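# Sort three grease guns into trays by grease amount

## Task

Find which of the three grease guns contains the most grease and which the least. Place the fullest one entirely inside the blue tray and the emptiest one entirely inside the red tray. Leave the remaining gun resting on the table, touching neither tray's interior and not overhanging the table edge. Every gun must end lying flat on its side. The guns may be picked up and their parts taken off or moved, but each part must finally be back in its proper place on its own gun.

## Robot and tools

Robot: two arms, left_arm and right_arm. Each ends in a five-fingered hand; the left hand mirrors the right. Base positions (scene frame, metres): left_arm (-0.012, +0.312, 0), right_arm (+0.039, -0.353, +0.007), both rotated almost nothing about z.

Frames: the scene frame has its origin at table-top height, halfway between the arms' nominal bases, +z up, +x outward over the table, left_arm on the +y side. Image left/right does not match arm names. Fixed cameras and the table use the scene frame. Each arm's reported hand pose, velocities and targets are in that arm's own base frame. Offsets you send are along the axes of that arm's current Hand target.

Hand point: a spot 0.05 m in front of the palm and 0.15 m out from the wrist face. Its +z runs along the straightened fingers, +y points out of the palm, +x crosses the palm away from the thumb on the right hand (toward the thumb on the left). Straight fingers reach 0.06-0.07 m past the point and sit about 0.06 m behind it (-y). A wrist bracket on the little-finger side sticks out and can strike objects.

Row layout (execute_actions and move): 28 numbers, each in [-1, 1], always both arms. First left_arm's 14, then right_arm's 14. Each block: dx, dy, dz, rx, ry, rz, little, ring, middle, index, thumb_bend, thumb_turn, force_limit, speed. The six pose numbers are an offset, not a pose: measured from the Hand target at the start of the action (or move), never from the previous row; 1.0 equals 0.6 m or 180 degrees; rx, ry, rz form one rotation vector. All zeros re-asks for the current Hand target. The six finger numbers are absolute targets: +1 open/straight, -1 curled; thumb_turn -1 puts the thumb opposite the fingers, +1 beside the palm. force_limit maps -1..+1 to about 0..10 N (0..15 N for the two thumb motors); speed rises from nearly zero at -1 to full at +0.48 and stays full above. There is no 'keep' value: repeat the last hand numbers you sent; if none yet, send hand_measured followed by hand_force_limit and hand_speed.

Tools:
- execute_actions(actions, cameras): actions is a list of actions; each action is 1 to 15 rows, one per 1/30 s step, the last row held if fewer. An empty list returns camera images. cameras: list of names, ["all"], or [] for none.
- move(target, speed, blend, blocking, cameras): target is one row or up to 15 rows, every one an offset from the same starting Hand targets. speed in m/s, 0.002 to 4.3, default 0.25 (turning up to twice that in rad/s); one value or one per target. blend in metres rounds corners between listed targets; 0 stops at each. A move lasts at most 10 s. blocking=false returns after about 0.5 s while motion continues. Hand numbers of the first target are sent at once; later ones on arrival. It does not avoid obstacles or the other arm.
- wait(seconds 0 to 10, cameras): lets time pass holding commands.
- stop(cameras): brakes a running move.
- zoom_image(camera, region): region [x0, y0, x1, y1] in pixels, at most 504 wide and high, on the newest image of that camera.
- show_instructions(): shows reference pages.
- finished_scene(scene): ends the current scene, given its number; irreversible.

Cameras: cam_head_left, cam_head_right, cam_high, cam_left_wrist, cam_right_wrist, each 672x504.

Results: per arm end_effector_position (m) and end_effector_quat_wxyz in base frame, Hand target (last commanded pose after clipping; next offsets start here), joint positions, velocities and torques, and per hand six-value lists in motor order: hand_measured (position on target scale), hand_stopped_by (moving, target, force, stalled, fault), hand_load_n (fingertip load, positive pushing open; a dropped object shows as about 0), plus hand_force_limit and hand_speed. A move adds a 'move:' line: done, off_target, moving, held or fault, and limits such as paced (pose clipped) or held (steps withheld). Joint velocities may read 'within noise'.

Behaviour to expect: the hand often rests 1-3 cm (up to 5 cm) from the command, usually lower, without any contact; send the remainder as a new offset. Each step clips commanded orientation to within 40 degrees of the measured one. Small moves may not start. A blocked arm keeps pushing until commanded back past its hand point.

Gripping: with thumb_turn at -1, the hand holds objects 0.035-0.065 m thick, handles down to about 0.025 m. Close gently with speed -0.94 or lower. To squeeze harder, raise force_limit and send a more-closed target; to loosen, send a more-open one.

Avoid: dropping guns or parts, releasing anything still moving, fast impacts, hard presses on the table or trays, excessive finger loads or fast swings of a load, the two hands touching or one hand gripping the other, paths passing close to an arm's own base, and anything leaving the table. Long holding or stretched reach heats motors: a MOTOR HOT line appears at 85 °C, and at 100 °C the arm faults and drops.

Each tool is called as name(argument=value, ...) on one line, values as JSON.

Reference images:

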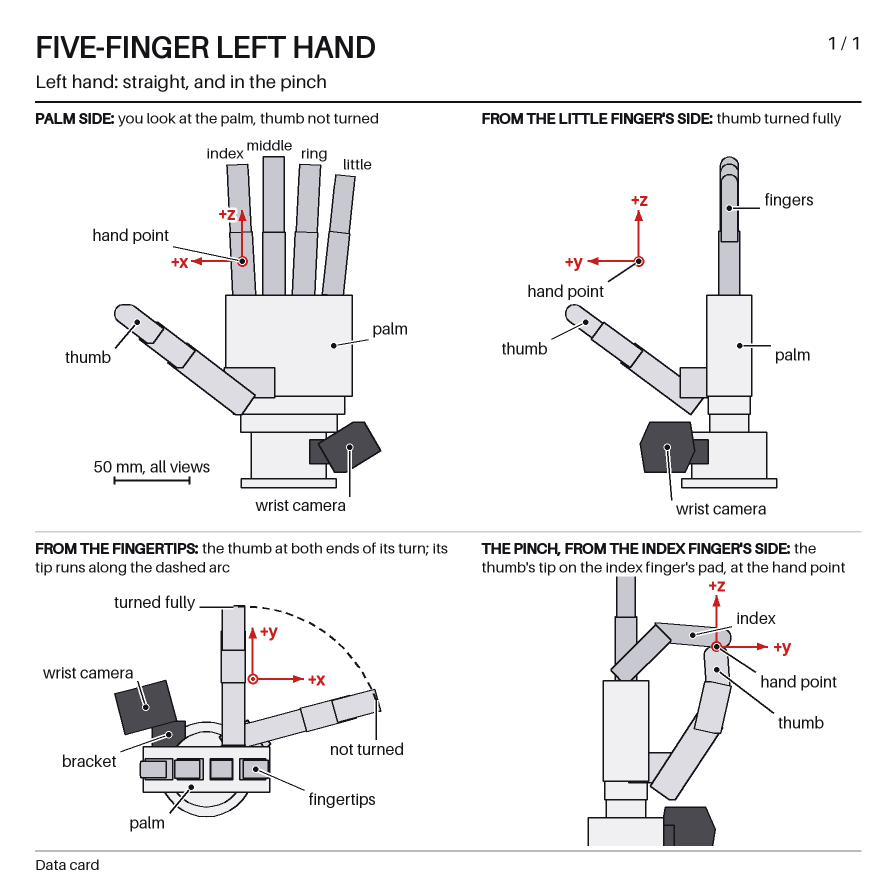

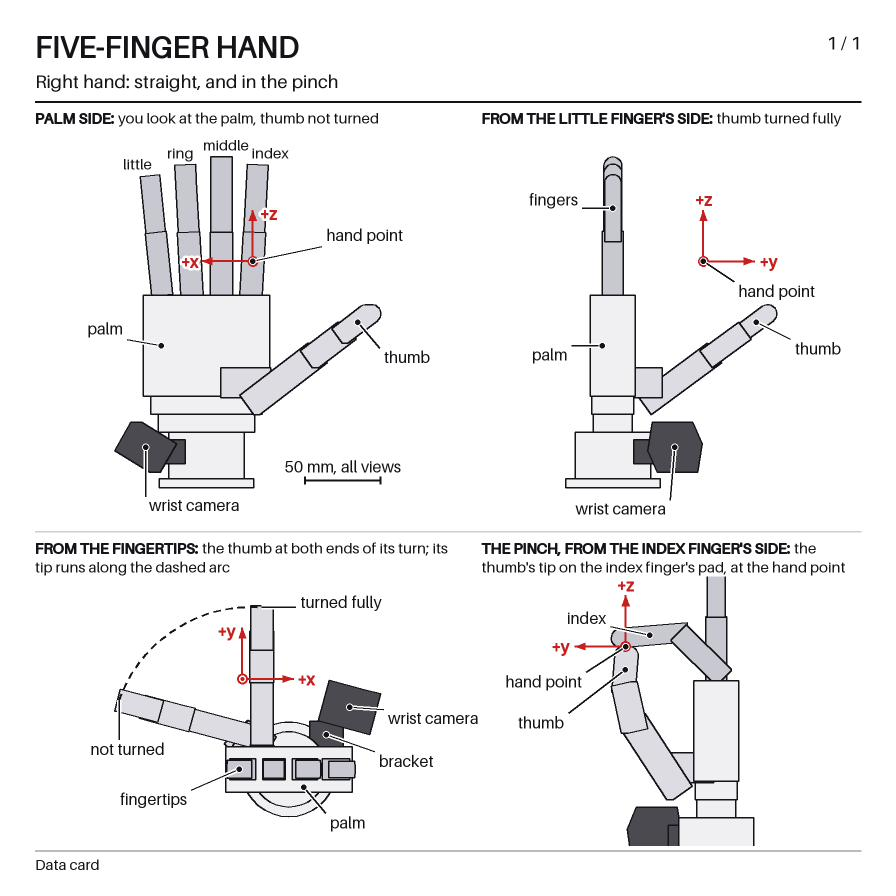

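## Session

execute_actions(actions=[])

zoom_image(camera="cam_high", region=[200, 140, 380, 320])

Scene clock: 0.00 s.
left_arm: end_effector_position=(+0.7400, +0.0731, +0.1669) hand_measured=(+1.000, +1.000, +1.000, +1.000, +1.000, +1.000) hand_load_n=(-0.5, +0.0, +0.0, +0.0, +0.0, +0.0) hand_stopped_by=(target, target, target, target, target, target) hand_force_limit=0.00 hand_speed=-0.80 end_effector_quat_wxyz=(+0.610, -0.302, +0.730, -0.061) | right_arm: end_effector_position=(+0.0443, +0.4999, +0.2667) hand_measured=(+1.000, +1.000, +1.000, +1.000, +1.000, +1.000) hand_load_n=(+0.0, +0.0, +0.0, +0.0, +0.0, +0.0) hand_stopped_by=(target, target, target, target, target, target) hand_force_limit=0.00 hand_speed=-0.80 end_effector_quat_wxyz=(-0.137, -0.471, +0.852, +0.182)
Joint positions: left_arm=[-0.023 1.824 1.298 0.262 -0.306 0.999] | right_arm=[1.215 1.474 1.412 -1.476 -0.46 1.783]
Joint velocities: within noise
Joint torques (N m): no reading
Motor temperatures (°C): left_arm=[30 34 31 29 28 30] | right_arm=[32 31 33 29 28 31]
Heat: left arm: hottest shoulder 34 °C; right arm: hottest elbow 33 °C.
Hand target: left_arm +0.7478, +0.0730, +0.1829; +0.621, -0.301, +0.720, -0.066 | right_arm +0.0462, +0.5048, +0.2708; -0.133, -0.472, +0.851, +0.185

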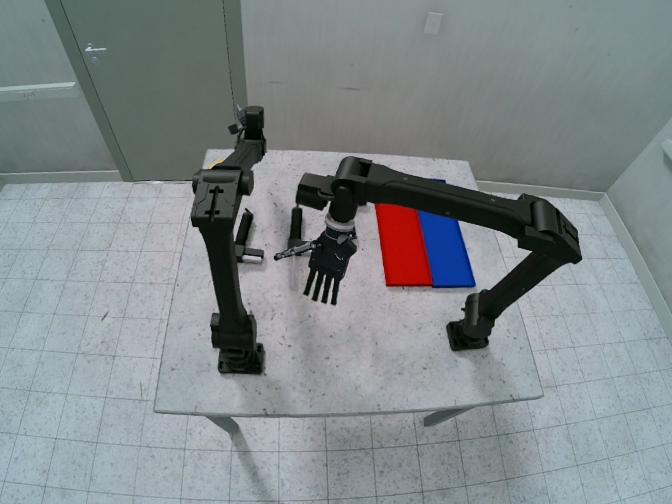

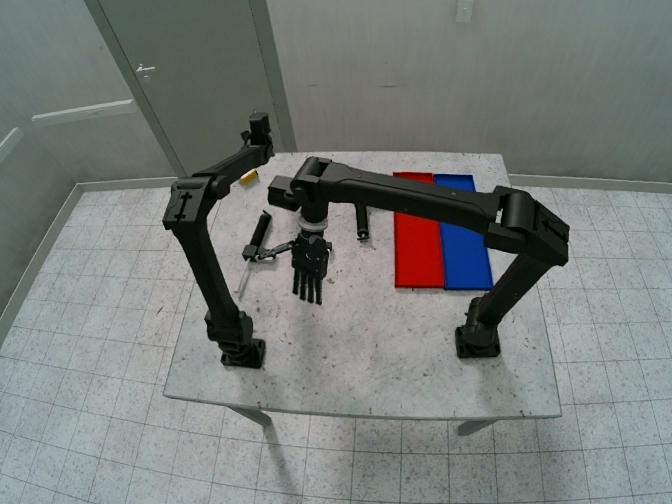

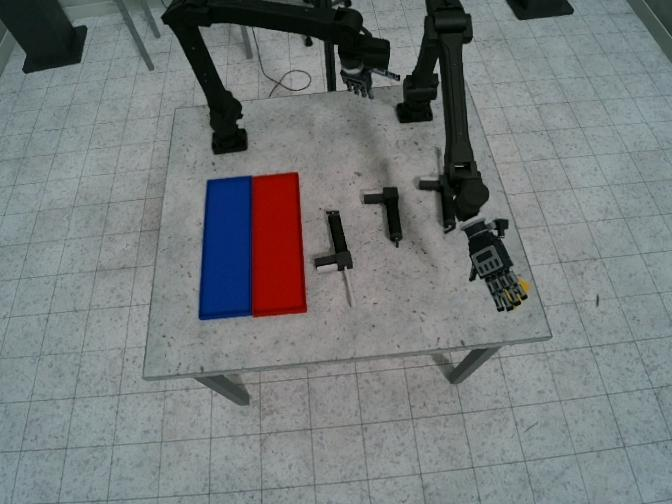

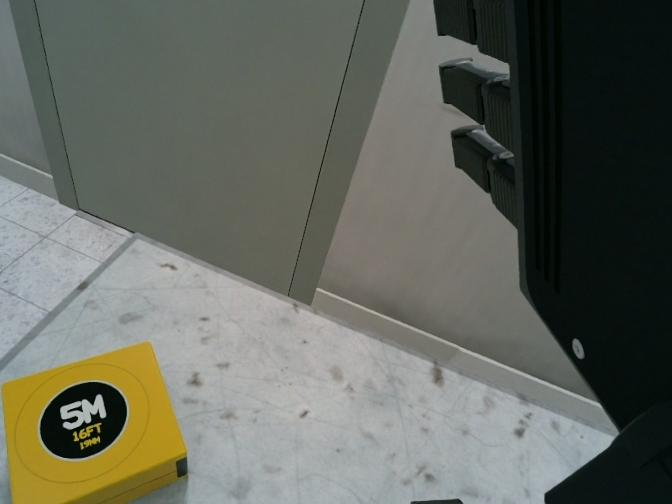

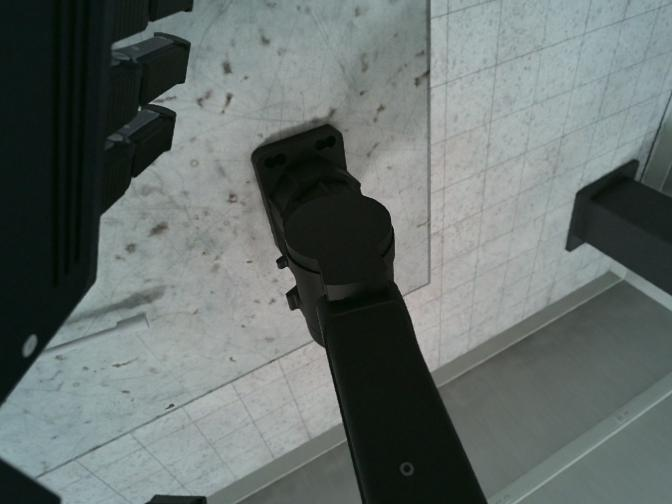

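Scaled by 2.800.

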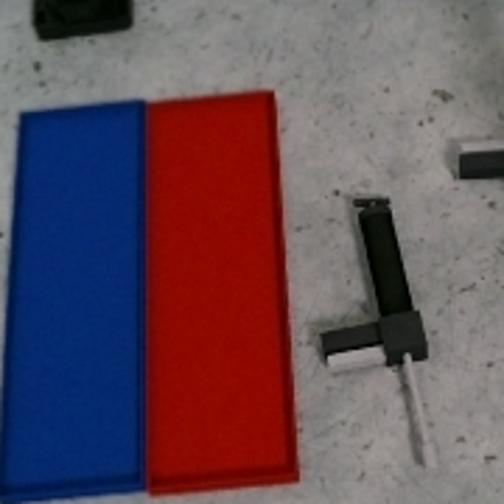

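zoom_image(camera="cam_high", region=[350, 130, 540, 320])

Scaled by 2.653.

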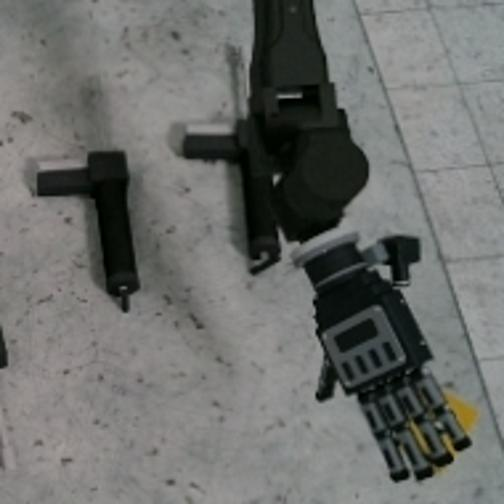

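move(target=[0,0,0,0,0,0,1,1,1,1,1,1,0,-0.8,-0.1244,-0.6875,-0.345,0.3004,-0.2903,-0.695,1,1,0.3,0.3,0.5,-1,0,0.2], speed=0.35, cameras=["cam_high"])

Scene clock: 7.83 s.
left_arm: end_effector_position=(+0.7400, +0.0731, +0.1669) hand_measured=(+1.000, +1.000, +1.000, +1.000, +1.000, +1.000) hand_load_n=(+0.0, +0.0, +0.0, +0.0, +0.0, +0.0) hand_stopped_by=(target, target, target, target, target, target) hand_force_limit=0.00 hand_speed=-0.80 end_effector_quat_wxyz=(+0.610, -0.302, +0.730, -0.061) | right_arm: end_effector_position=(+0.4674, +0.3238, +0.2619) hand_measured=(+1.000, +1.000, +0.300, +0.300, +0.500, -1.000) hand_load_n=(+0.0, +0.0, +0.0, +0.0, +0.0, +0.0) hand_stopped_by=(target, target, target, target, target, target) hand_force_limit=0.00 hand_speed=0.20 end_effector_quat_wxyz=(-0.570, +0.821, +0.017, -0.030)
Joint positions: left_arm=[-0.023 1.824 1.298 0.262 -0.306 0.999] | right_arm=[0.313 1.651 1.507 -0.858 -1.144 -0.927]
Joint torques (N m): left_arm=[-0.62 -13.68 10.88 1.59 -0.09 -0.07] | right_arm=[-0.56 -13.63 10.67 0.36 -0.75 -0.11]
Heat: left arm: hottest shoulder 35 °C; right arm: hottest elbow 34 °C.
Hand target: left_arm +0.7478, +0.0730, +0.1829; +0.621, -0.301, +0.720, -0.066 | right_arm +0.4794, +0.3289, +0.2700; -0.572, +0.820, +0.026, -0.023
Off the commanded pose: left_arm 0.018 m, 2 deg | right_arm 0.015 m, 1 deg.
move: off_target (left_arm, right_arm)
Images, in order (width x height): cam_high 672x504.

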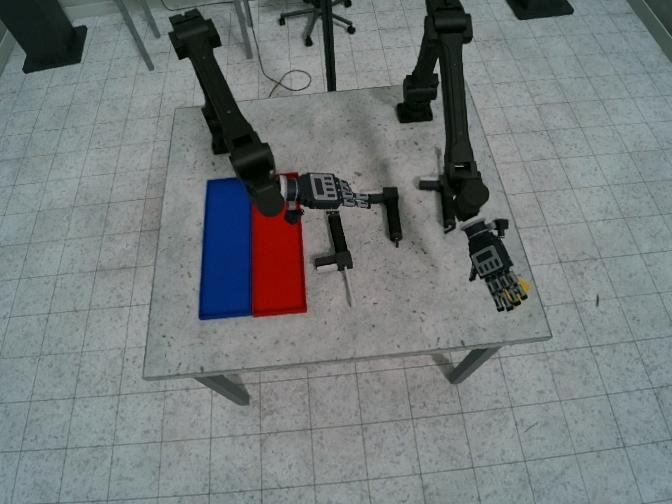

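move(target=[0.148,-0.194,-0.7735,-0.3602,0.2568,-0.2403,-0.9,-0.9,0.3,1,0.5,-1,0,0.2,0,0.321,0.1169,0,0,0,1,1,0.3,0.3,0.5,-1,0,0.2], speed=0.25, cameras=["cam_high","cam_right_wrist"])

Scene clock: 12.07 s.
left_arm: end_effector_position=(+0.3523, -0.1939, +0.2558) hand_measured=(-0.900, -0.900, +0.300, +1.000, +0.500, -1.000) hand_load_n=(+0.0, +0.0, +0.0, +0.0, +0.0, +0.0) hand_stopped_by=(target, target, target, target, target, target) hand_force_limit=0.00 hand_speed=0.20 end_effector_quat_wxyz=(+0.001, +0.747, -0.665, -0.006) | right_arm: end_effector_position=(+0.4801, +0.3277, +0.0793) hand_measured=(+1.000, +1.000, +0.300, +0.300, +0.500, -1.000) hand_load_n=(+0.0, +0.0, +0.0, +0.0, +0.0, +0.0) hand_stopped_by=(target, target, target, target, target, target) hand_force_limit=0.00 hand_speed=0.20 end_effector_quat_wxyz=(-0.573, +0.819, +0.027, -0.018)
Joint positions: left_arm=[-0.365 1.489 1.515 -1.608 -0.002 -0.482] | right_arm=[0.313 1.844 1.253 -0.388 -1.144 -0.936]
Joint torques (N m): left_arm=[-1.38 -9.47 9.4 -0.7 0.09 -0.19] | right_arm=[-0.56 -15.03 5.49 1.48 -0.74 -0.09]
Heat: left arm: hottest shoulder 35 °C; right arm: hottest elbow 35 °C.
Hand target: left_arm +0.3507, -0.1968, +0.2633; +0.000, +0.748, -0.663, +0.000 | right_arm +0.4776, +0.3281, +0.0650; -0.572, +0.820, +0.026, -0.024
Off the commanded pose: left_arm 0.008 m, 1 deg | right_arm 0.014 m, 1 deg.
move: off_target (right_arm)
Images, in order (width x height): cam_high 672x504, cam_right_wrist 672x504.

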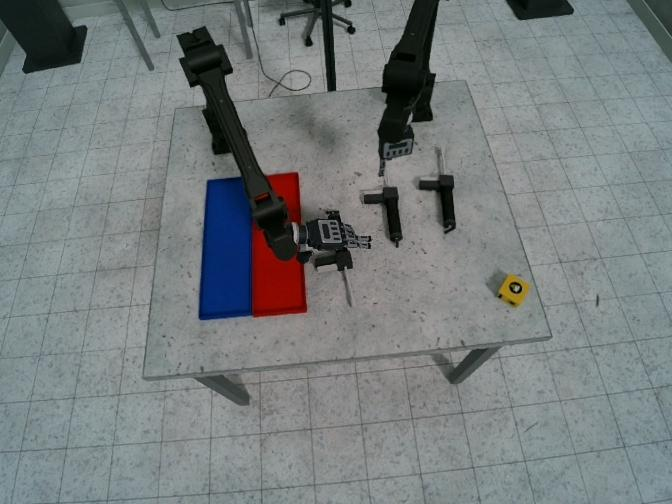

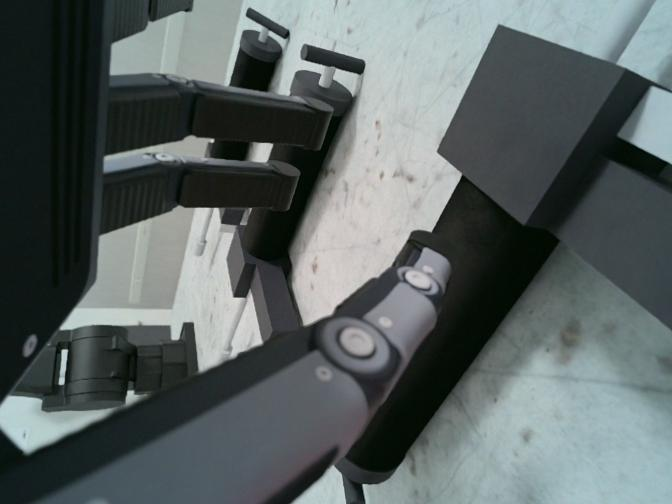

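zoom_image(camera="cam_high", region=[290, 120, 410, 240])

Scaled by 4.200.

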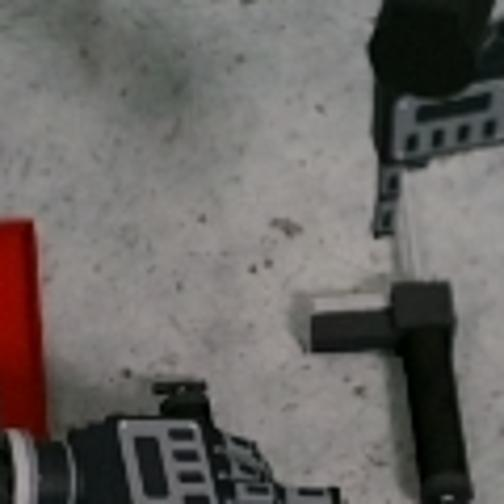

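move(target=[0,0,0,0,0,0,-0.9,-0.9,0.3,1,0.5,-1,0,0.2,0.002,0.0461,0.0095,0,0,0,1,1,0.3,0.3,0.5,-1,0,0.2], speed=0.12, cameras=["cam_right_wrist"])

Scene clock: 13.37 s.
left_arm: end_effector_position=(+0.3523, -0.1939, +0.2558) hand_measured=(-0.900, -0.900, +0.300, +1.000, +0.500, -1.000) hand_load_n=(+0.0, +0.0, +0.0, +0.0, +0.0, +0.0) hand_stopped_by=(target, target, target, target, target, target) hand_force_limit=0.00 hand_speed=0.20 end_effector_quat_wxyz=(+0.001, +0.747, -0.665, -0.006) | right_arm: end_effector_position=(+0.4784, +0.3273, +0.0495) hand_measured=(+1.000, +1.000, +0.300, +0.300, +0.500, -1.000) hand_load_n=(+0.0, +0.0, +0.0, +0.0, +0.0, +0.0) hand_stopped_by=(target, target, target, target, target, target) hand_force_limit=0.00 hand_speed=0.20 end_effector_quat_wxyz=(-0.572, +0.819, +0.028, -0.023)
Joint positions: left_arm=[-0.365 1.489 1.515 -1.608 -0.002 -0.482] | right_arm=[0.313 1.891 1.233 -0.34 -1.148 -0.948]
Joint torques (N m): left_arm=[-1.2 -9.52 9.37 -0.61 0.06 -0.18] | right_arm=[-1.2 -15.44 5.38 1.47 -0.75 -0.12]
Heat: left arm: hottest shoulder 35 °C; right arm: hottest elbow 35 °C.
Hand target: left_arm +0.3507, -0.1968, +0.2633; +0.000, +0.748, -0.663, +0.000 | right_arm +0.4788, +0.3239, +0.0370; -0.572, +0.820, +0.026, -0.024
Off the commanded pose: left_arm 0.008 m, 1 deg | right_arm 0.013 m, 0 deg.
move: off_target (right_arm)
Images, in order (width x height): cam_right_wrist 672x504.

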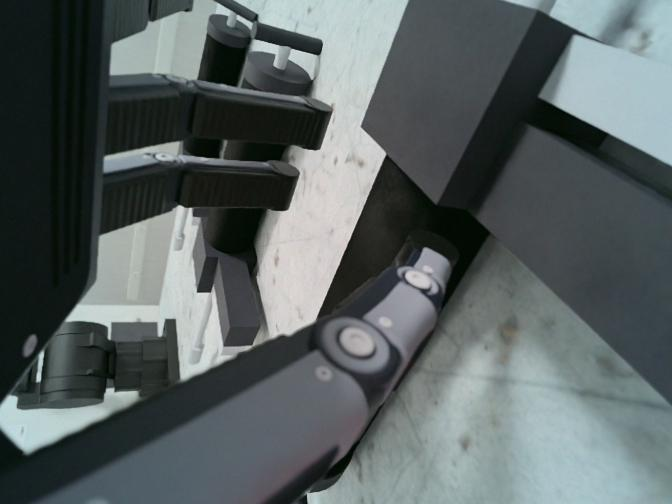

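move(target=[[0,0,0,0,0,0,-0.9,-0.9,0.3,1,0.5,-1,0,0.2,0.004,0.0412,0.0123,0,0,0,1,1,0.3,0.3,0.5,-1,0,0.2]], speed=0.08, cameras=["cam_right_wrist"])

Scene clock: 14.50 s.
left_arm: end_effector_position=(+0.3523, -0.1939, +0.2558) hand_measured=(-0.900, -0.900, +0.300, +1.000, +0.500, -1.000) hand_load_n=(+0.5, +0.0, +0.0, +0.0, +0.0, +0.0) hand_stopped_by=(target, target, target, target, target, target) hand_force_limit=0.00 hand_speed=0.20 end_effector_quat_wxyz=(+0.001, +0.747, -0.665, -0.006) | right_arm: end_effector_position=(+0.4812, +0.3266, +0.0245) hand_measured=(+1.000, +1.000, +0.300, +0.300, +0.500, -1.000) hand_load_n=(+0.0, +0.0, +0.0, +0.0, +0.0, +0.0) hand_stopped_by=(target, target, target, target, target, target) hand_force_limit=0.00 hand_speed=0.20 end_effector_quat_wxyz=(-0.572, +0.819, +0.029, -0.023)
Joint positions: left_arm=[-0.365 1.489 1.515 -1.608 -0.002 -0.482] | right_arm=[0.31 1.938 1.227 -0.292 -1.15 -0.956]
Joint torques (N m): left_arm=[-1.26 -9.52 9.43 -0.59 0.07 -0.18] | right_arm=[-1.32 -15.68 5.09 1.47 -0.75 -0.12]
Heat: left arm: hottest shoulder 35 °C; right arm: hottest elbow 35 °C.
Hand target: left_arm +0.3507, -0.1968, +0.2633; +0.000, +0.748, -0.663, +0.000 | right_arm +0.4811, +0.3225, +0.0113; -0.572, +0.820, +0.026, -0.024
Off the commanded pose: left_arm 0.008 m, 1 deg | right_arm 0.014 m, 0 deg.
move: off_target (right_arm)
Images, in order (width x height): cam_right_wrist 672x504.

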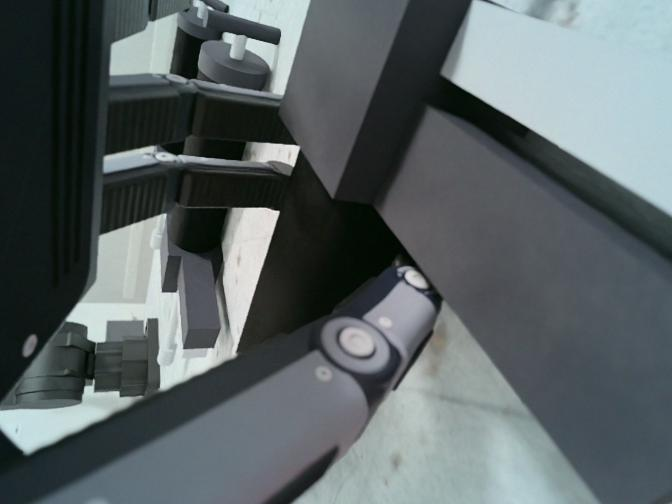

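move(target=[[0.2,0.0248,0.2,0,0,0,-0.9,-0.9,0.3,1,0.5,-1,0,0.2,0,0,0,0,0,0,1,1,-0.4,-0.4,-0.3,-1,0.2,-0.9],[0.2,0.0248,0.2,0,0,0,-0.9,-0.9,0.3,1,0.5,-1,0,0.2,0,0,0,0,0,0,1,1,-0.44,-0.44,-0.34,-1,0.7,-0.93]], speed=0.15, cameras=["cam_high","cam_left_wrist"])

zoom_image(camera="cam_high", region=[290, 160, 380, 240])

Scene clock: 17.07 s.
left_arm: end_effector_position=(+0.3492, -0.3148, +0.1460) hand_measured=(-0.900, -0.900, +0.300, +1.000, +0.500, -1.000) hand_load_n=(+0.0, +0.0, +0.0, +0.0, +0.0, +0.0) hand_stopped_by=(target, target, target, target, target, target) hand_force_limit=0.00 hand_speed=0.20 end_effector_quat_wxyz=(-0.001, +0.746, -0.666, -0.002) | right_arm: end_effector_position=(+0.4813, +0.3269, +0.0249) hand_measured=(+1.000, +1.000, +0.130, +0.088, +0.428, -1.000) hand_load_n=(+0.0, +0.0, +9.5, +5.5, +15.5, +3.0) hand_stopped_by=(target, target, force, force, force, target) hand_force_limit=0.70 hand_speed=-0.93 end_effector_quat_wxyz=(-0.573, +0.819, +0.030, -0.022)
Joint positions: left_arm=[-0.6 1.654 1.421 -1.342 -0.002 -0.713] | right_arm=[0.31 1.938 1.227 -0.29 -1.153 -0.958]
Joint torques (N m): left_arm=[-1.08 -10.34 8.08 0.13 0.05 -0.21] | right_arm=[-1.38 -15.74 5.09 1.42 -0.64 -0.1]
Heat: left arm: hottest shoulder 35 °C; right arm: hottest elbow 35 °C.
Hand target: left_arm +0.3503, -0.3176, +0.1432; +0.000, +0.748, -0.663, +0.000 | right_arm +0.4812, +0.3225, +0.0113; -0.572, +0.820, +0.026, -0.024
Off the commanded pose: left_arm 0.004 m, 0 deg | right_arm 0.014 m, 1 deg.
move: off_target (right_arm); target 2's new numbers were sent with right_arm's hand 0.014 m and 0 deg from that target
Images, in order (width x height): cam_high 672x504, cam_left_wrist 672x504.

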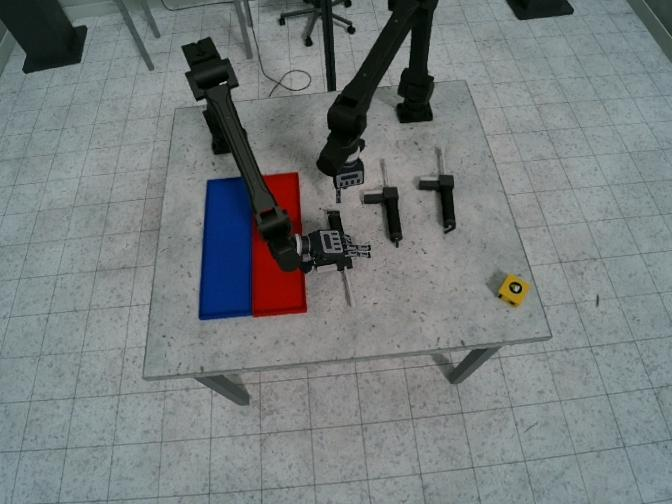

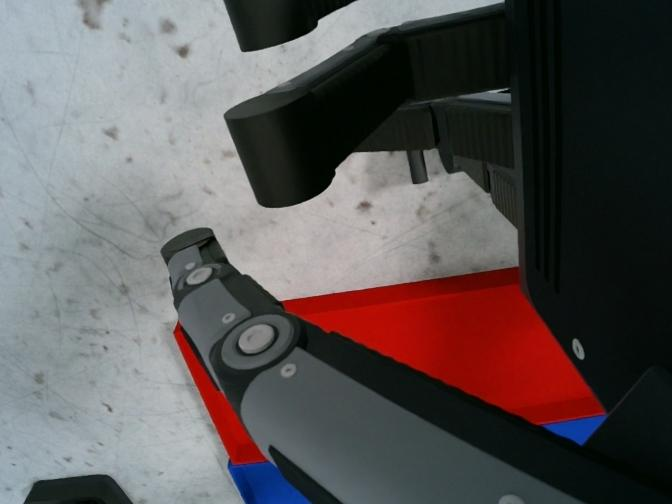

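Scaled by 5.600.

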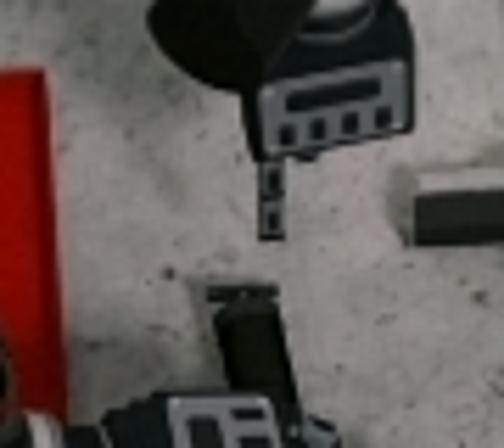

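move(target=[0.0117,-0.01,0.077,0,0,0,-0.9,-0.9,0.3,1,0.5,-1,0,-0.2,0,0,0,0,0,0,1,1,-0.44,-0.44,-0.34,-1,0.7,-0.93], speed=0.1, cameras=["cam_high","cam_left_wrist"])

zoom_image(camera="cam_high", region=[290, 160, 380, 240])

Scene clock: 18.43 s.
left_arm: end_effector_position=(+0.3566, -0.3199, +0.1011) hand_measured=(-0.900, -0.900, +0.300, +1.000, +0.500, -1.000) hand_load_n=(+0.0, +0.0, +0.0, -0.5, +0.0, +0.0) hand_stopped_by=(target, target, target, target, target, target) hand_force_limit=0.00 hand_speed=-0.20 end_effector_quat_wxyz=(+0.000, +0.747, -0.665, -0.003) | right_arm: end_effector_position=(+0.4812, +0.3270, +0.0249) hand_measured=(+1.000, +1.000, +0.130, +0.088, +0.428, -1.000) hand_load_n=(+0.0, +0.0, +9.0, +5.5, +15.5, +3.0) hand_stopped_by=(target, target, force, force, force, target) hand_force_limit=0.70 hand_speed=-0.93 end_effector_quat_wxyz=(-0.573, +0.818, +0.030, -0.022)
Joint positions: left_arm=[-0.6 1.71 1.371 -1.238 -0.002 -0.715] | right_arm=[0.31 1.938 1.227 -0.29 -1.153 -0.958]
Joint torques (N m): left_arm=[-0.97 -10.75 7.62 0.27 0.04 -0.2] | right_arm=[-1.32 -15.74 5.08 1.4 -0.64 -0.1]
Heat: left arm: hottest shoulder 35 °C; right arm: hottest elbow 35 °C.
Hand target: left_arm +0.3572, -0.3238, +0.0971; +0.000, +0.748, -0.663, +0.000 | right_arm +0.4811, +0.3225, +0.0113; -0.572, +0.820, +0.026, -0.024
Off the commanded pose: left_arm 0.006 m, 0 deg | right_arm 0.014 m, 1 deg.
move: off_target (right_arm)
Images, in order (width x height): cam_high 672x504, cam_left_wrist 672x504.

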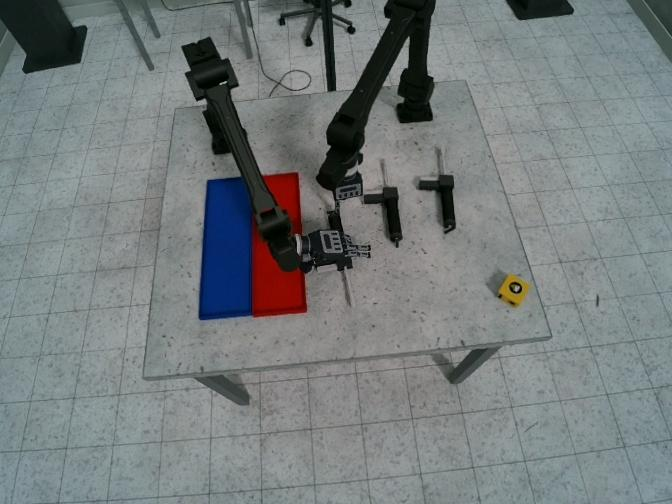

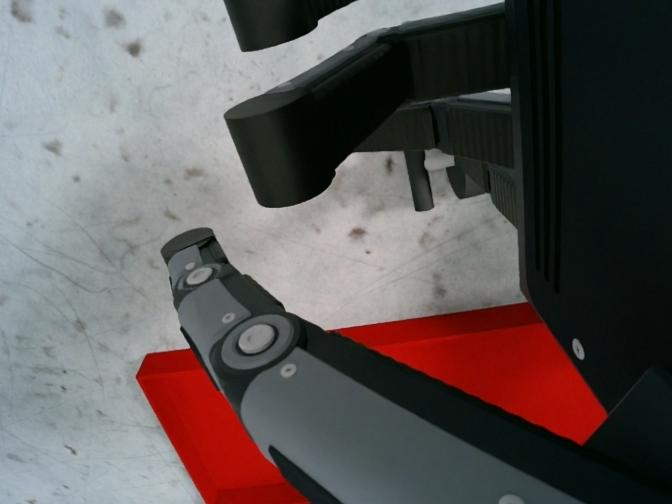

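Scaled by 5.600.

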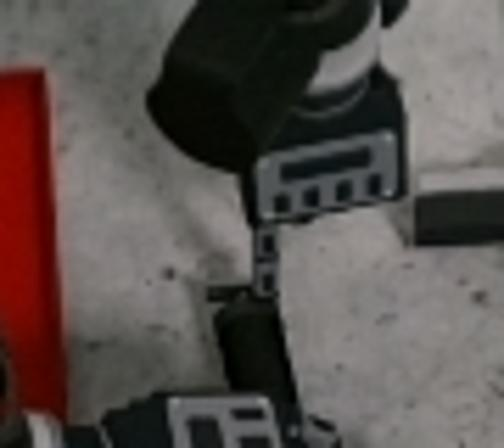

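move(target=[[0.004,0.011,0,0,0,0,-0.9,-0.9,0.3,1,0.5,-1,0,-0.2,0,0,0,0,0,0,1,1,-0.44,-0.44,-0.34,-1,0.7,-0.93],[0.004,0.011,0.04,0,0,0,-0.9,-0.9,0.3,1,0.5,-1,0,-0.2,0,0,0,0,0,0,1,1,-0.44,-0.44,-0.34,-1,0.7,-0.93]], speed=0.08, cameras=["cam_high","cam_left_wrist"])

zoom_image(camera="cam_high", region=[290, 160, 380, 240])

zoom_image(camera="cam_left_wrist", region=[340, 100, 540, 260])

Scene clock: 20.07 s.
left_arm: end_effector_position=(+0.3540, -0.3214, +0.0981) hand_measured=(-0.900, -0.900, +0.300, +1.000, +0.500, -1.000) hand_load_n=(+0.0, +0.0, +0.0, -3.0, +0.0, +0.0) hand_stopped_by=(target, target, target, target, target, target) hand_force_limit=0.00 hand_speed=-0.20 end_effector_quat_wxyz=(-0.002, +0.749, -0.663, +0.010) | right_arm: end_effector_position=(+0.4812, +0.3270, +0.0250) hand_measured=(+1.000, +1.000, +0.130, +0.088, +0.428, -1.000) hand_load_n=(+0.0, +0.0, +9.0, +5.0, +16.0, +2.0) hand_stopped_by=(target, target, force, force, force, target) hand_force_limit=0.70 hand_speed=-0.93 end_effector_quat_wxyz=(-0.574, +0.818, +0.030, -0.022)
Joint positions: left_arm=[-0.605 1.691 1.339 -1.2 -0.002 -0.726] | right_arm=[0.31 1.938 1.227 -0.29 -1.154 -0.958]
Joint torques (N m): left_arm=[-1.73 -8.29 6.13 1.29 0.05 -0.21] | right_arm=[-1.32 -15.74 5.08 1.4 -0.61 -0.11]
Heat: left arm: hottest shoulder 35 °C; right arm: hottest elbow 35 °C.
Hand target: left_arm +0.3509, -0.3270, +0.0730; +0.000, +0.748, -0.663, +0.000 | right_arm +0.4811, +0.3225, +0.0113; -0.572, +0.820, +0.026, -0.024
Off the commanded pose: left_arm 0.026 m, 1 deg | right_arm 0.014 m, 1 deg.
move: off_target (left_arm, right_arm)
Images, in order (width x height): cam_high 672x504, cam_left_wrist 672x504.

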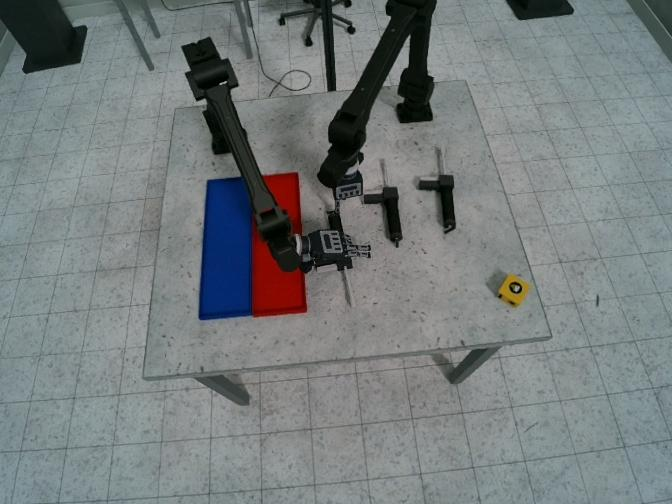

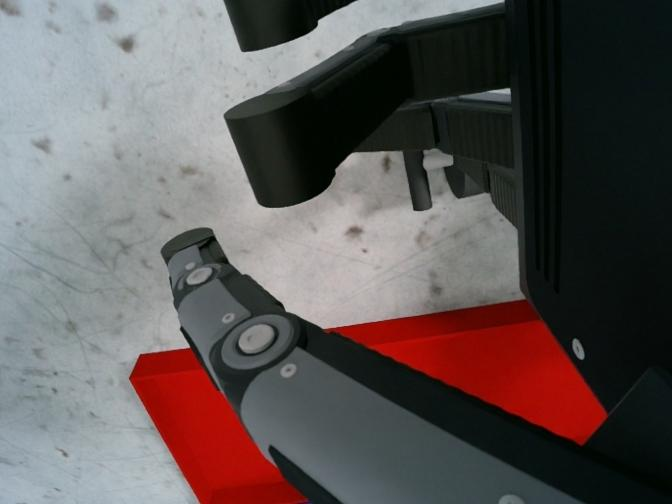

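Scaled by 5.600.

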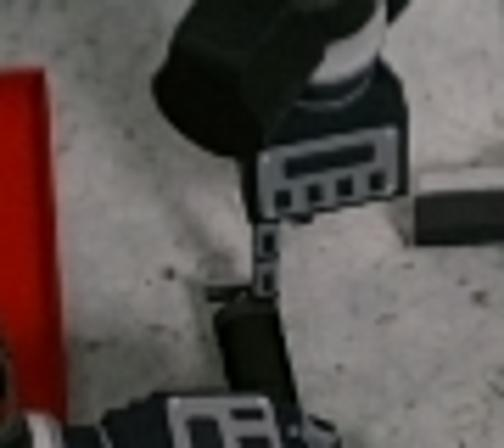

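Scaled by 2.520.

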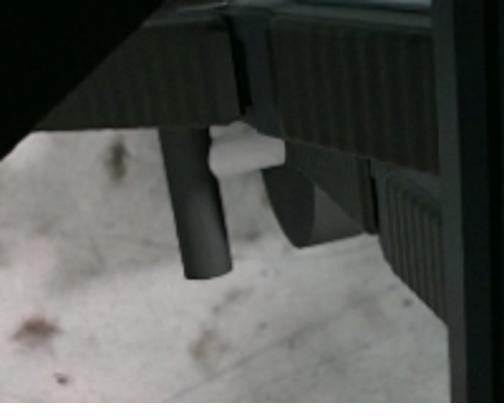

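move(target=[[0,0.0,-0.0533,0,0,0,-0.9,-0.9,0.3,1,0.5,-1,0,-0.2,0,0,0,0,0,0,1,1,-0.44,-0.44,-0.34,-1,0.7,-0.93],[0.002,-0.0265,-0.0433,0,0,0,-0.9,-0.9,0.3,1,0.5,-1,0,-0.2,0,0,0,0,0,0,1,1,-0.44,-0.44,-0.34,-1,0.7,-0.93]], speed=0.08, cameras=["cam_high","cam_left_wrist"])

zoom_image(camera="cam_high", region=[310, 190, 370, 240])

Scene clock: 22.47 s.
left_arm: end_effector_position=(+0.3498, -0.3192, +0.0863) hand_measured=(-0.900, -0.900, +0.300, +1.000, +0.500, -1.000) hand_load_n=(+0.0, +0.0, +0.5, +0.0, +0.0, +0.0) hand_stopped_by=(target, target, target, target, target, target) hand_force_limit=0.00 hand_speed=-0.20 end_effector_quat_wxyz=(+0.001, +0.749, -0.663, -0.018) | right_arm: end_effector_position=(+0.4812, +0.3270, +0.0250) hand_measured=(+1.000, +1.000, +0.130, +0.088, +0.428, -1.000) hand_load_n=(+0.0, +0.0, +9.0, +5.5, +15.5, +2.5) hand_stopped_by=(target, target, force, force, force, target) hand_force_limit=0.70 hand_speed=-0.93 end_effector_quat_wxyz=(-0.574, +0.818, +0.030, -0.022)
Joint positions: left_arm=[-0.606 1.728 1.352 -1.231 -0.002 -0.728] | right_arm=[0.31 1.938 1.227 -0.29 -1.154 -0.958]
Joint torques (N m): left_arm=[-0.15 -10.75 12.1 -0.42 0.03 0.03] | right_arm=[-1.38 -15.74 5.09 1.39 -0.61 -0.11]
Heat: left arm: hottest shoulder 35 °C; right arm: hottest elbow 35 °C.
Hand target: left_arm +0.3668, -0.3263, +0.0992; +0.000, +0.748, -0.663, +0.000 | right_arm +0.4811, +0.3225, +0.0113; -0.572, +0.820, +0.026, -0.024
Off the commanded pose: left_arm 0.022 m, 2 deg | right_arm 0.014 m, 1 deg.
move: off_target (left_arm, right_arm)
Images, in order (width x height): cam_high 672x504, cam_left_wrist 672x504.

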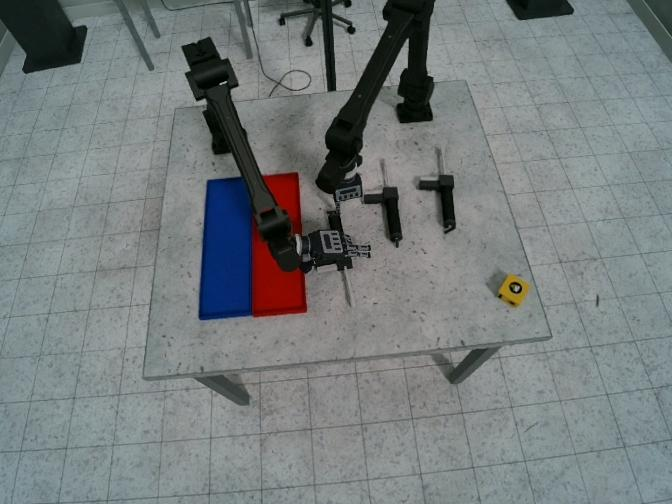

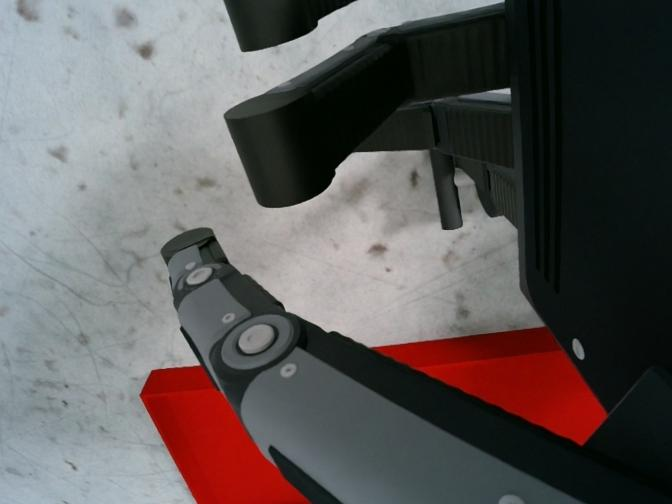

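Scaled by 8.400.

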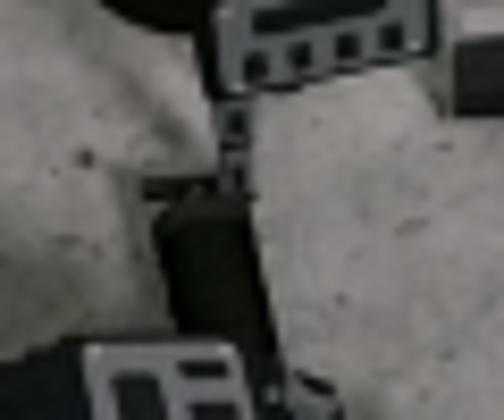

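move(target=[0,0,-0.05,0,0,0,-0.9,-0.9,0.3,1,0.5,-1,0,-0.2,0,0,0,0,0,0,1,1,-0.44,-0.44,-0.34,-1,0.7,-0.93], speed=0.1, cameras=["cam_high","cam_left_wrist"])

zoom_image(camera="cam_high", region=[310, 190, 370, 240])

Scene clock: 23.73 s.
left_arm: end_effector_position=(+0.3511, -0.3200, +0.1079) hand_measured=(-0.900, -0.900, +0.300, +1.000, +0.500, -1.000) hand_load_n=(+0.0, +0.0, +0.0, +0.0, +0.0, +0.0) hand_stopped_by=(target, target, target, target, target, target) hand_force_limit=0.00 hand_speed=-0.20 end_effector_quat_wxyz=(+0.002, +0.749, -0.662, -0.025) | right_arm: end_effector_position=(+0.4812, +0.3270, +0.0250) hand_measured=(+1.000, +1.000, +0.130, +0.088, +0.428, -1.000) hand_load_n=(+0.0, +0.0, +9.5, +5.0, +15.5, +2.5) hand_stopped_by=(target, target, force, force, force, target) hand_force_limit=0.70 hand_speed=-0.93 end_effector_quat_wxyz=(-0.574, +0.818, +0.030, -0.022)
Joint positions: left_arm=[-0.606 1.722 1.402 -1.301 -0.002 -0.728] | right_arm=[0.31 1.938 1.227 -0.29 -1.154 -0.958]
Joint torques (N m): left_arm=[-0.03 -12.16 12.27 -0.68 0.06 0.03] | right_arm=[-1.32 -15.79 5.09 1.4 -0.61 -0.1]
Heat: left arm: hottest shoulder 35 °C; right arm: hottest elbow 35 °C.
Hand target: left_arm +0.3668, -0.3263, +0.1290; +0.000, +0.748, -0.663, +0.000 | right_arm +0.4811, +0.3225, +0.0113; -0.572, +0.820, +0.026, -0.024
Off the commanded pose: left_arm 0.027 m, 3 deg | right_arm 0.014 m, 1 deg.
move: off_target (left_arm, right_arm)
Images, in order (width x height): cam_high 672x504, cam_left_wrist 672x504.

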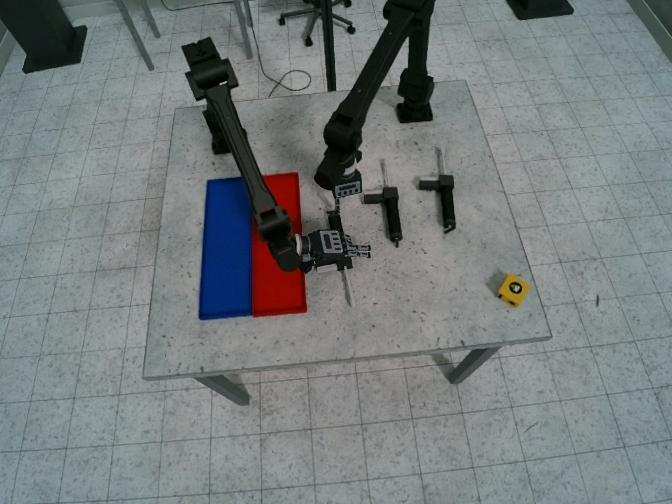

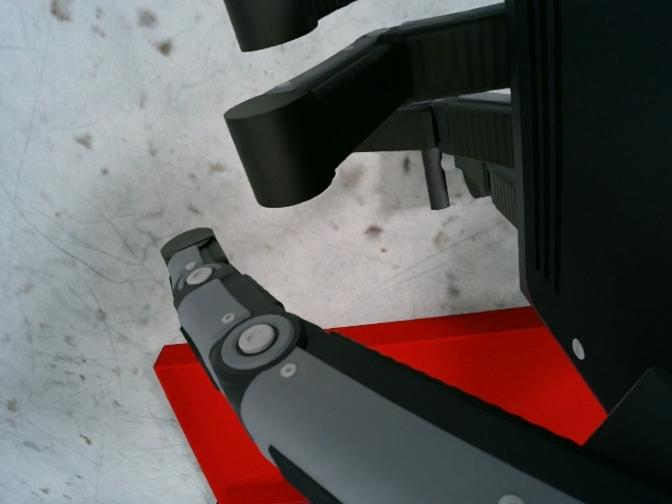

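Scaled by 8.400.

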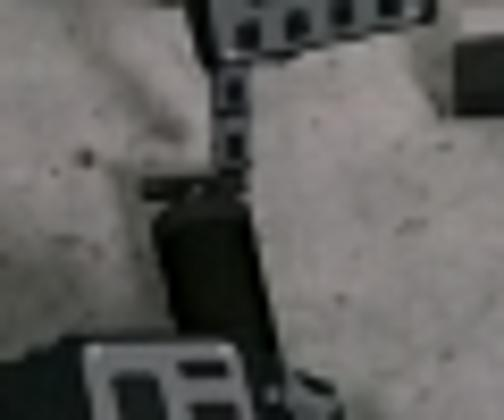

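move(target=[0,-0.02,0,0,0,0,-0.9,-0.9,0.3,1,0.5,-1,0,-0.2,0,0,0,0,0,0,1,1,-0.44,-0.44,-0.34,-1,0.7,-0.93], speed=0.1, cameras=["cam_high","cam_left_wrist"])

zoom_image(camera="cam_high", region=[310, 190, 370, 240])

Scene clock: 24.90 s.
left_arm: end_effector_position=(+0.3636, -0.3187, +0.1172) hand_measured=(-0.900, -0.900, +0.300, +1.000, +0.500, -1.000) hand_load_n=(+0.0, +0.0, +0.0, +0.0, +0.0, +0.0) hand_stopped_by=(target, target, target, target, target, target) hand_force_limit=0.00 hand_speed=-0.20 end_effector_quat_wxyz=(+0.001, +0.749, -0.662, -0.015) | right_arm: end_effector_position=(+0.4812, +0.3270, +0.0250) hand_measured=(+1.000, +1.000, +0.130, +0.088, +0.428, -1.000) hand_load_n=(+0.0, +0.0, +9.5, +5.0, +15.5, +2.0) hand_stopped_by=(target, target, force, force, force, target) hand_force_limit=0.70 hand_speed=-0.93 end_effector_quat_wxyz=(-0.574, +0.818, +0.030, -0.022)
Joint positions: left_arm=[-0.589 1.724 1.433 -1.309 -0.002 -0.713] | right_arm=[0.31 1.938 1.227 -0.29 -1.154 -0.958]
Joint torques (N m): left_arm=[-0.15 -10.81 12.51 -0.65 0.07 0.05] | right_arm=[-1.32 -15.74 5.09 1.42 -0.61 -0.11]
Heat: left arm: hottest shoulder 35 °C; right arm: hottest elbow 35 °C.
Hand target: left_arm +0.3787, -0.3248, +0.1291; +0.000, +0.748, -0.663, +0.000 | right_arm +0.4811, +0.3225, +0.0113; -0.572, +0.820, +0.026, -0.024
Off the commanded pose: left_arm 0.020 m, 2 deg | right_arm 0.014 m, 1 deg.
move: off_target (left_arm, right_arm)
Images, in order (width x height): cam_high 672x504, cam_left_wrist 672x504.

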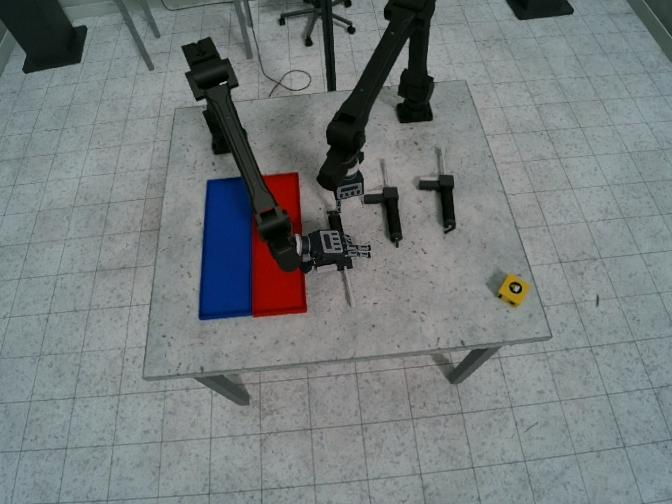

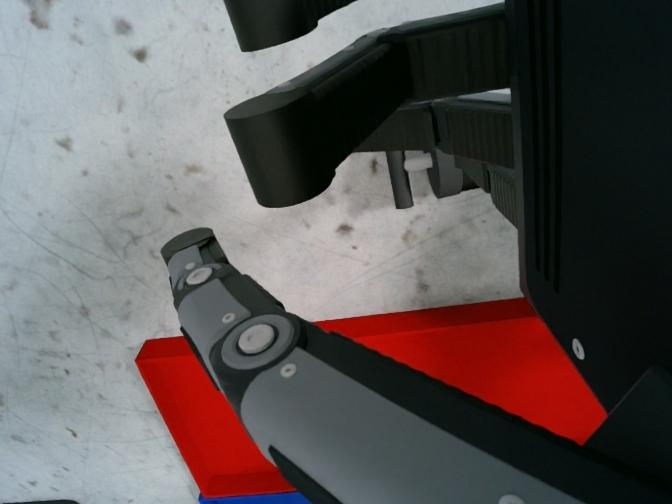

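Scaled by 8.400.

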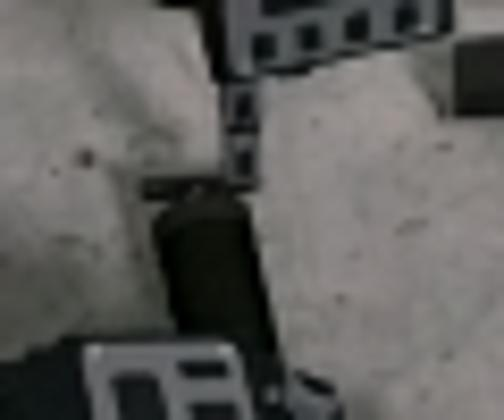

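move(target=[0.0095,0.0283,0.0483,0,0,0,-0.9,-0.9,0.3,1,0.5,-1,0,-0.2,0,0,0,0,0,0,1,1,-0.44,-0.44,-0.34,-1,0.7,-0.93], speed=0.1, cameras=["cam_high"])

zoom_image(camera="cam_high", region=[310, 190, 370, 240])

Scene clock: 26.37 s.
left_arm: end_effector_position=(+0.3635, -0.3294, +0.1058) hand_measured=(-0.900, -0.900, +0.300, +1.000, +0.500, -1.000) hand_load_n=(+0.0, +0.0, +0.0, +0.0, +0.0, +0.0) hand_stopped_by=(target, target, target, target, target, target) hand_force_limit=0.00 hand_speed=-0.20 end_effector_quat_wxyz=(-0.001, +0.747, -0.665, +0.001) | right_arm: end_effector_position=(+0.4812, +0.3270, +0.0250) hand_measured=(+1.000, +1.000, +0.130, +0.088, +0.428, -1.000) hand_load_n=(+0.0, +0.0, +9.5, +5.0, +15.5, +2.5) hand_stopped_by=(target, target, force, force, force, target) hand_force_limit=0.70 hand_speed=-0.93 end_effector_quat_wxyz=(-0.574, +0.818, +0.030, -0.022)
Joint positions: left_arm=[-0.607 1.727 1.408 -1.249 -0.002 -0.723] | right_arm=[0.31 1.938 1.227 -0.29 -1.154 -0.958]
Joint torques (N m): left_arm=[-1.2 -10.87 7.45 0.05 0.06 -0.15] | right_arm=[-1.26 -15.74 5.08 1.4 -0.61 -0.1]
Heat: left arm: hottest shoulder 35 °C; right arm: hottest elbow 35 °C.
Hand target: left_arm +0.3625, -0.3325, +0.1000; +0.000, +0.748, -0.663, +0.000 | right_arm +0.4811, +0.3225, +0.0113; -0.572, +0.820, +0.026, -0.024
Off the commanded pose: left_arm 0.007 m, 0 deg | right_arm 0.014 m, 1 deg.
move: off_target (right_arm)
Images, in order (width x height): cam_high 672x504.

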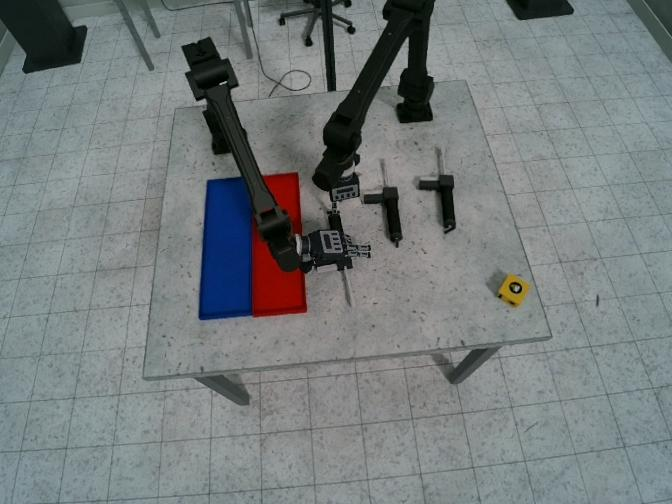

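Scaled by 8.400.

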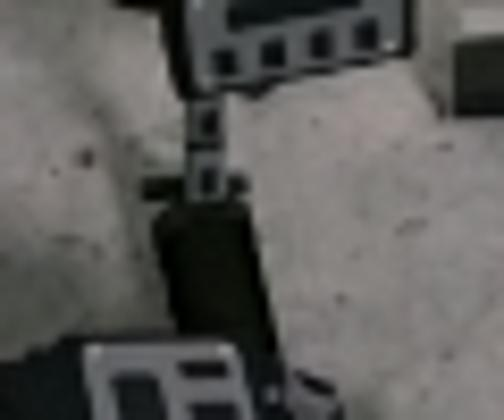

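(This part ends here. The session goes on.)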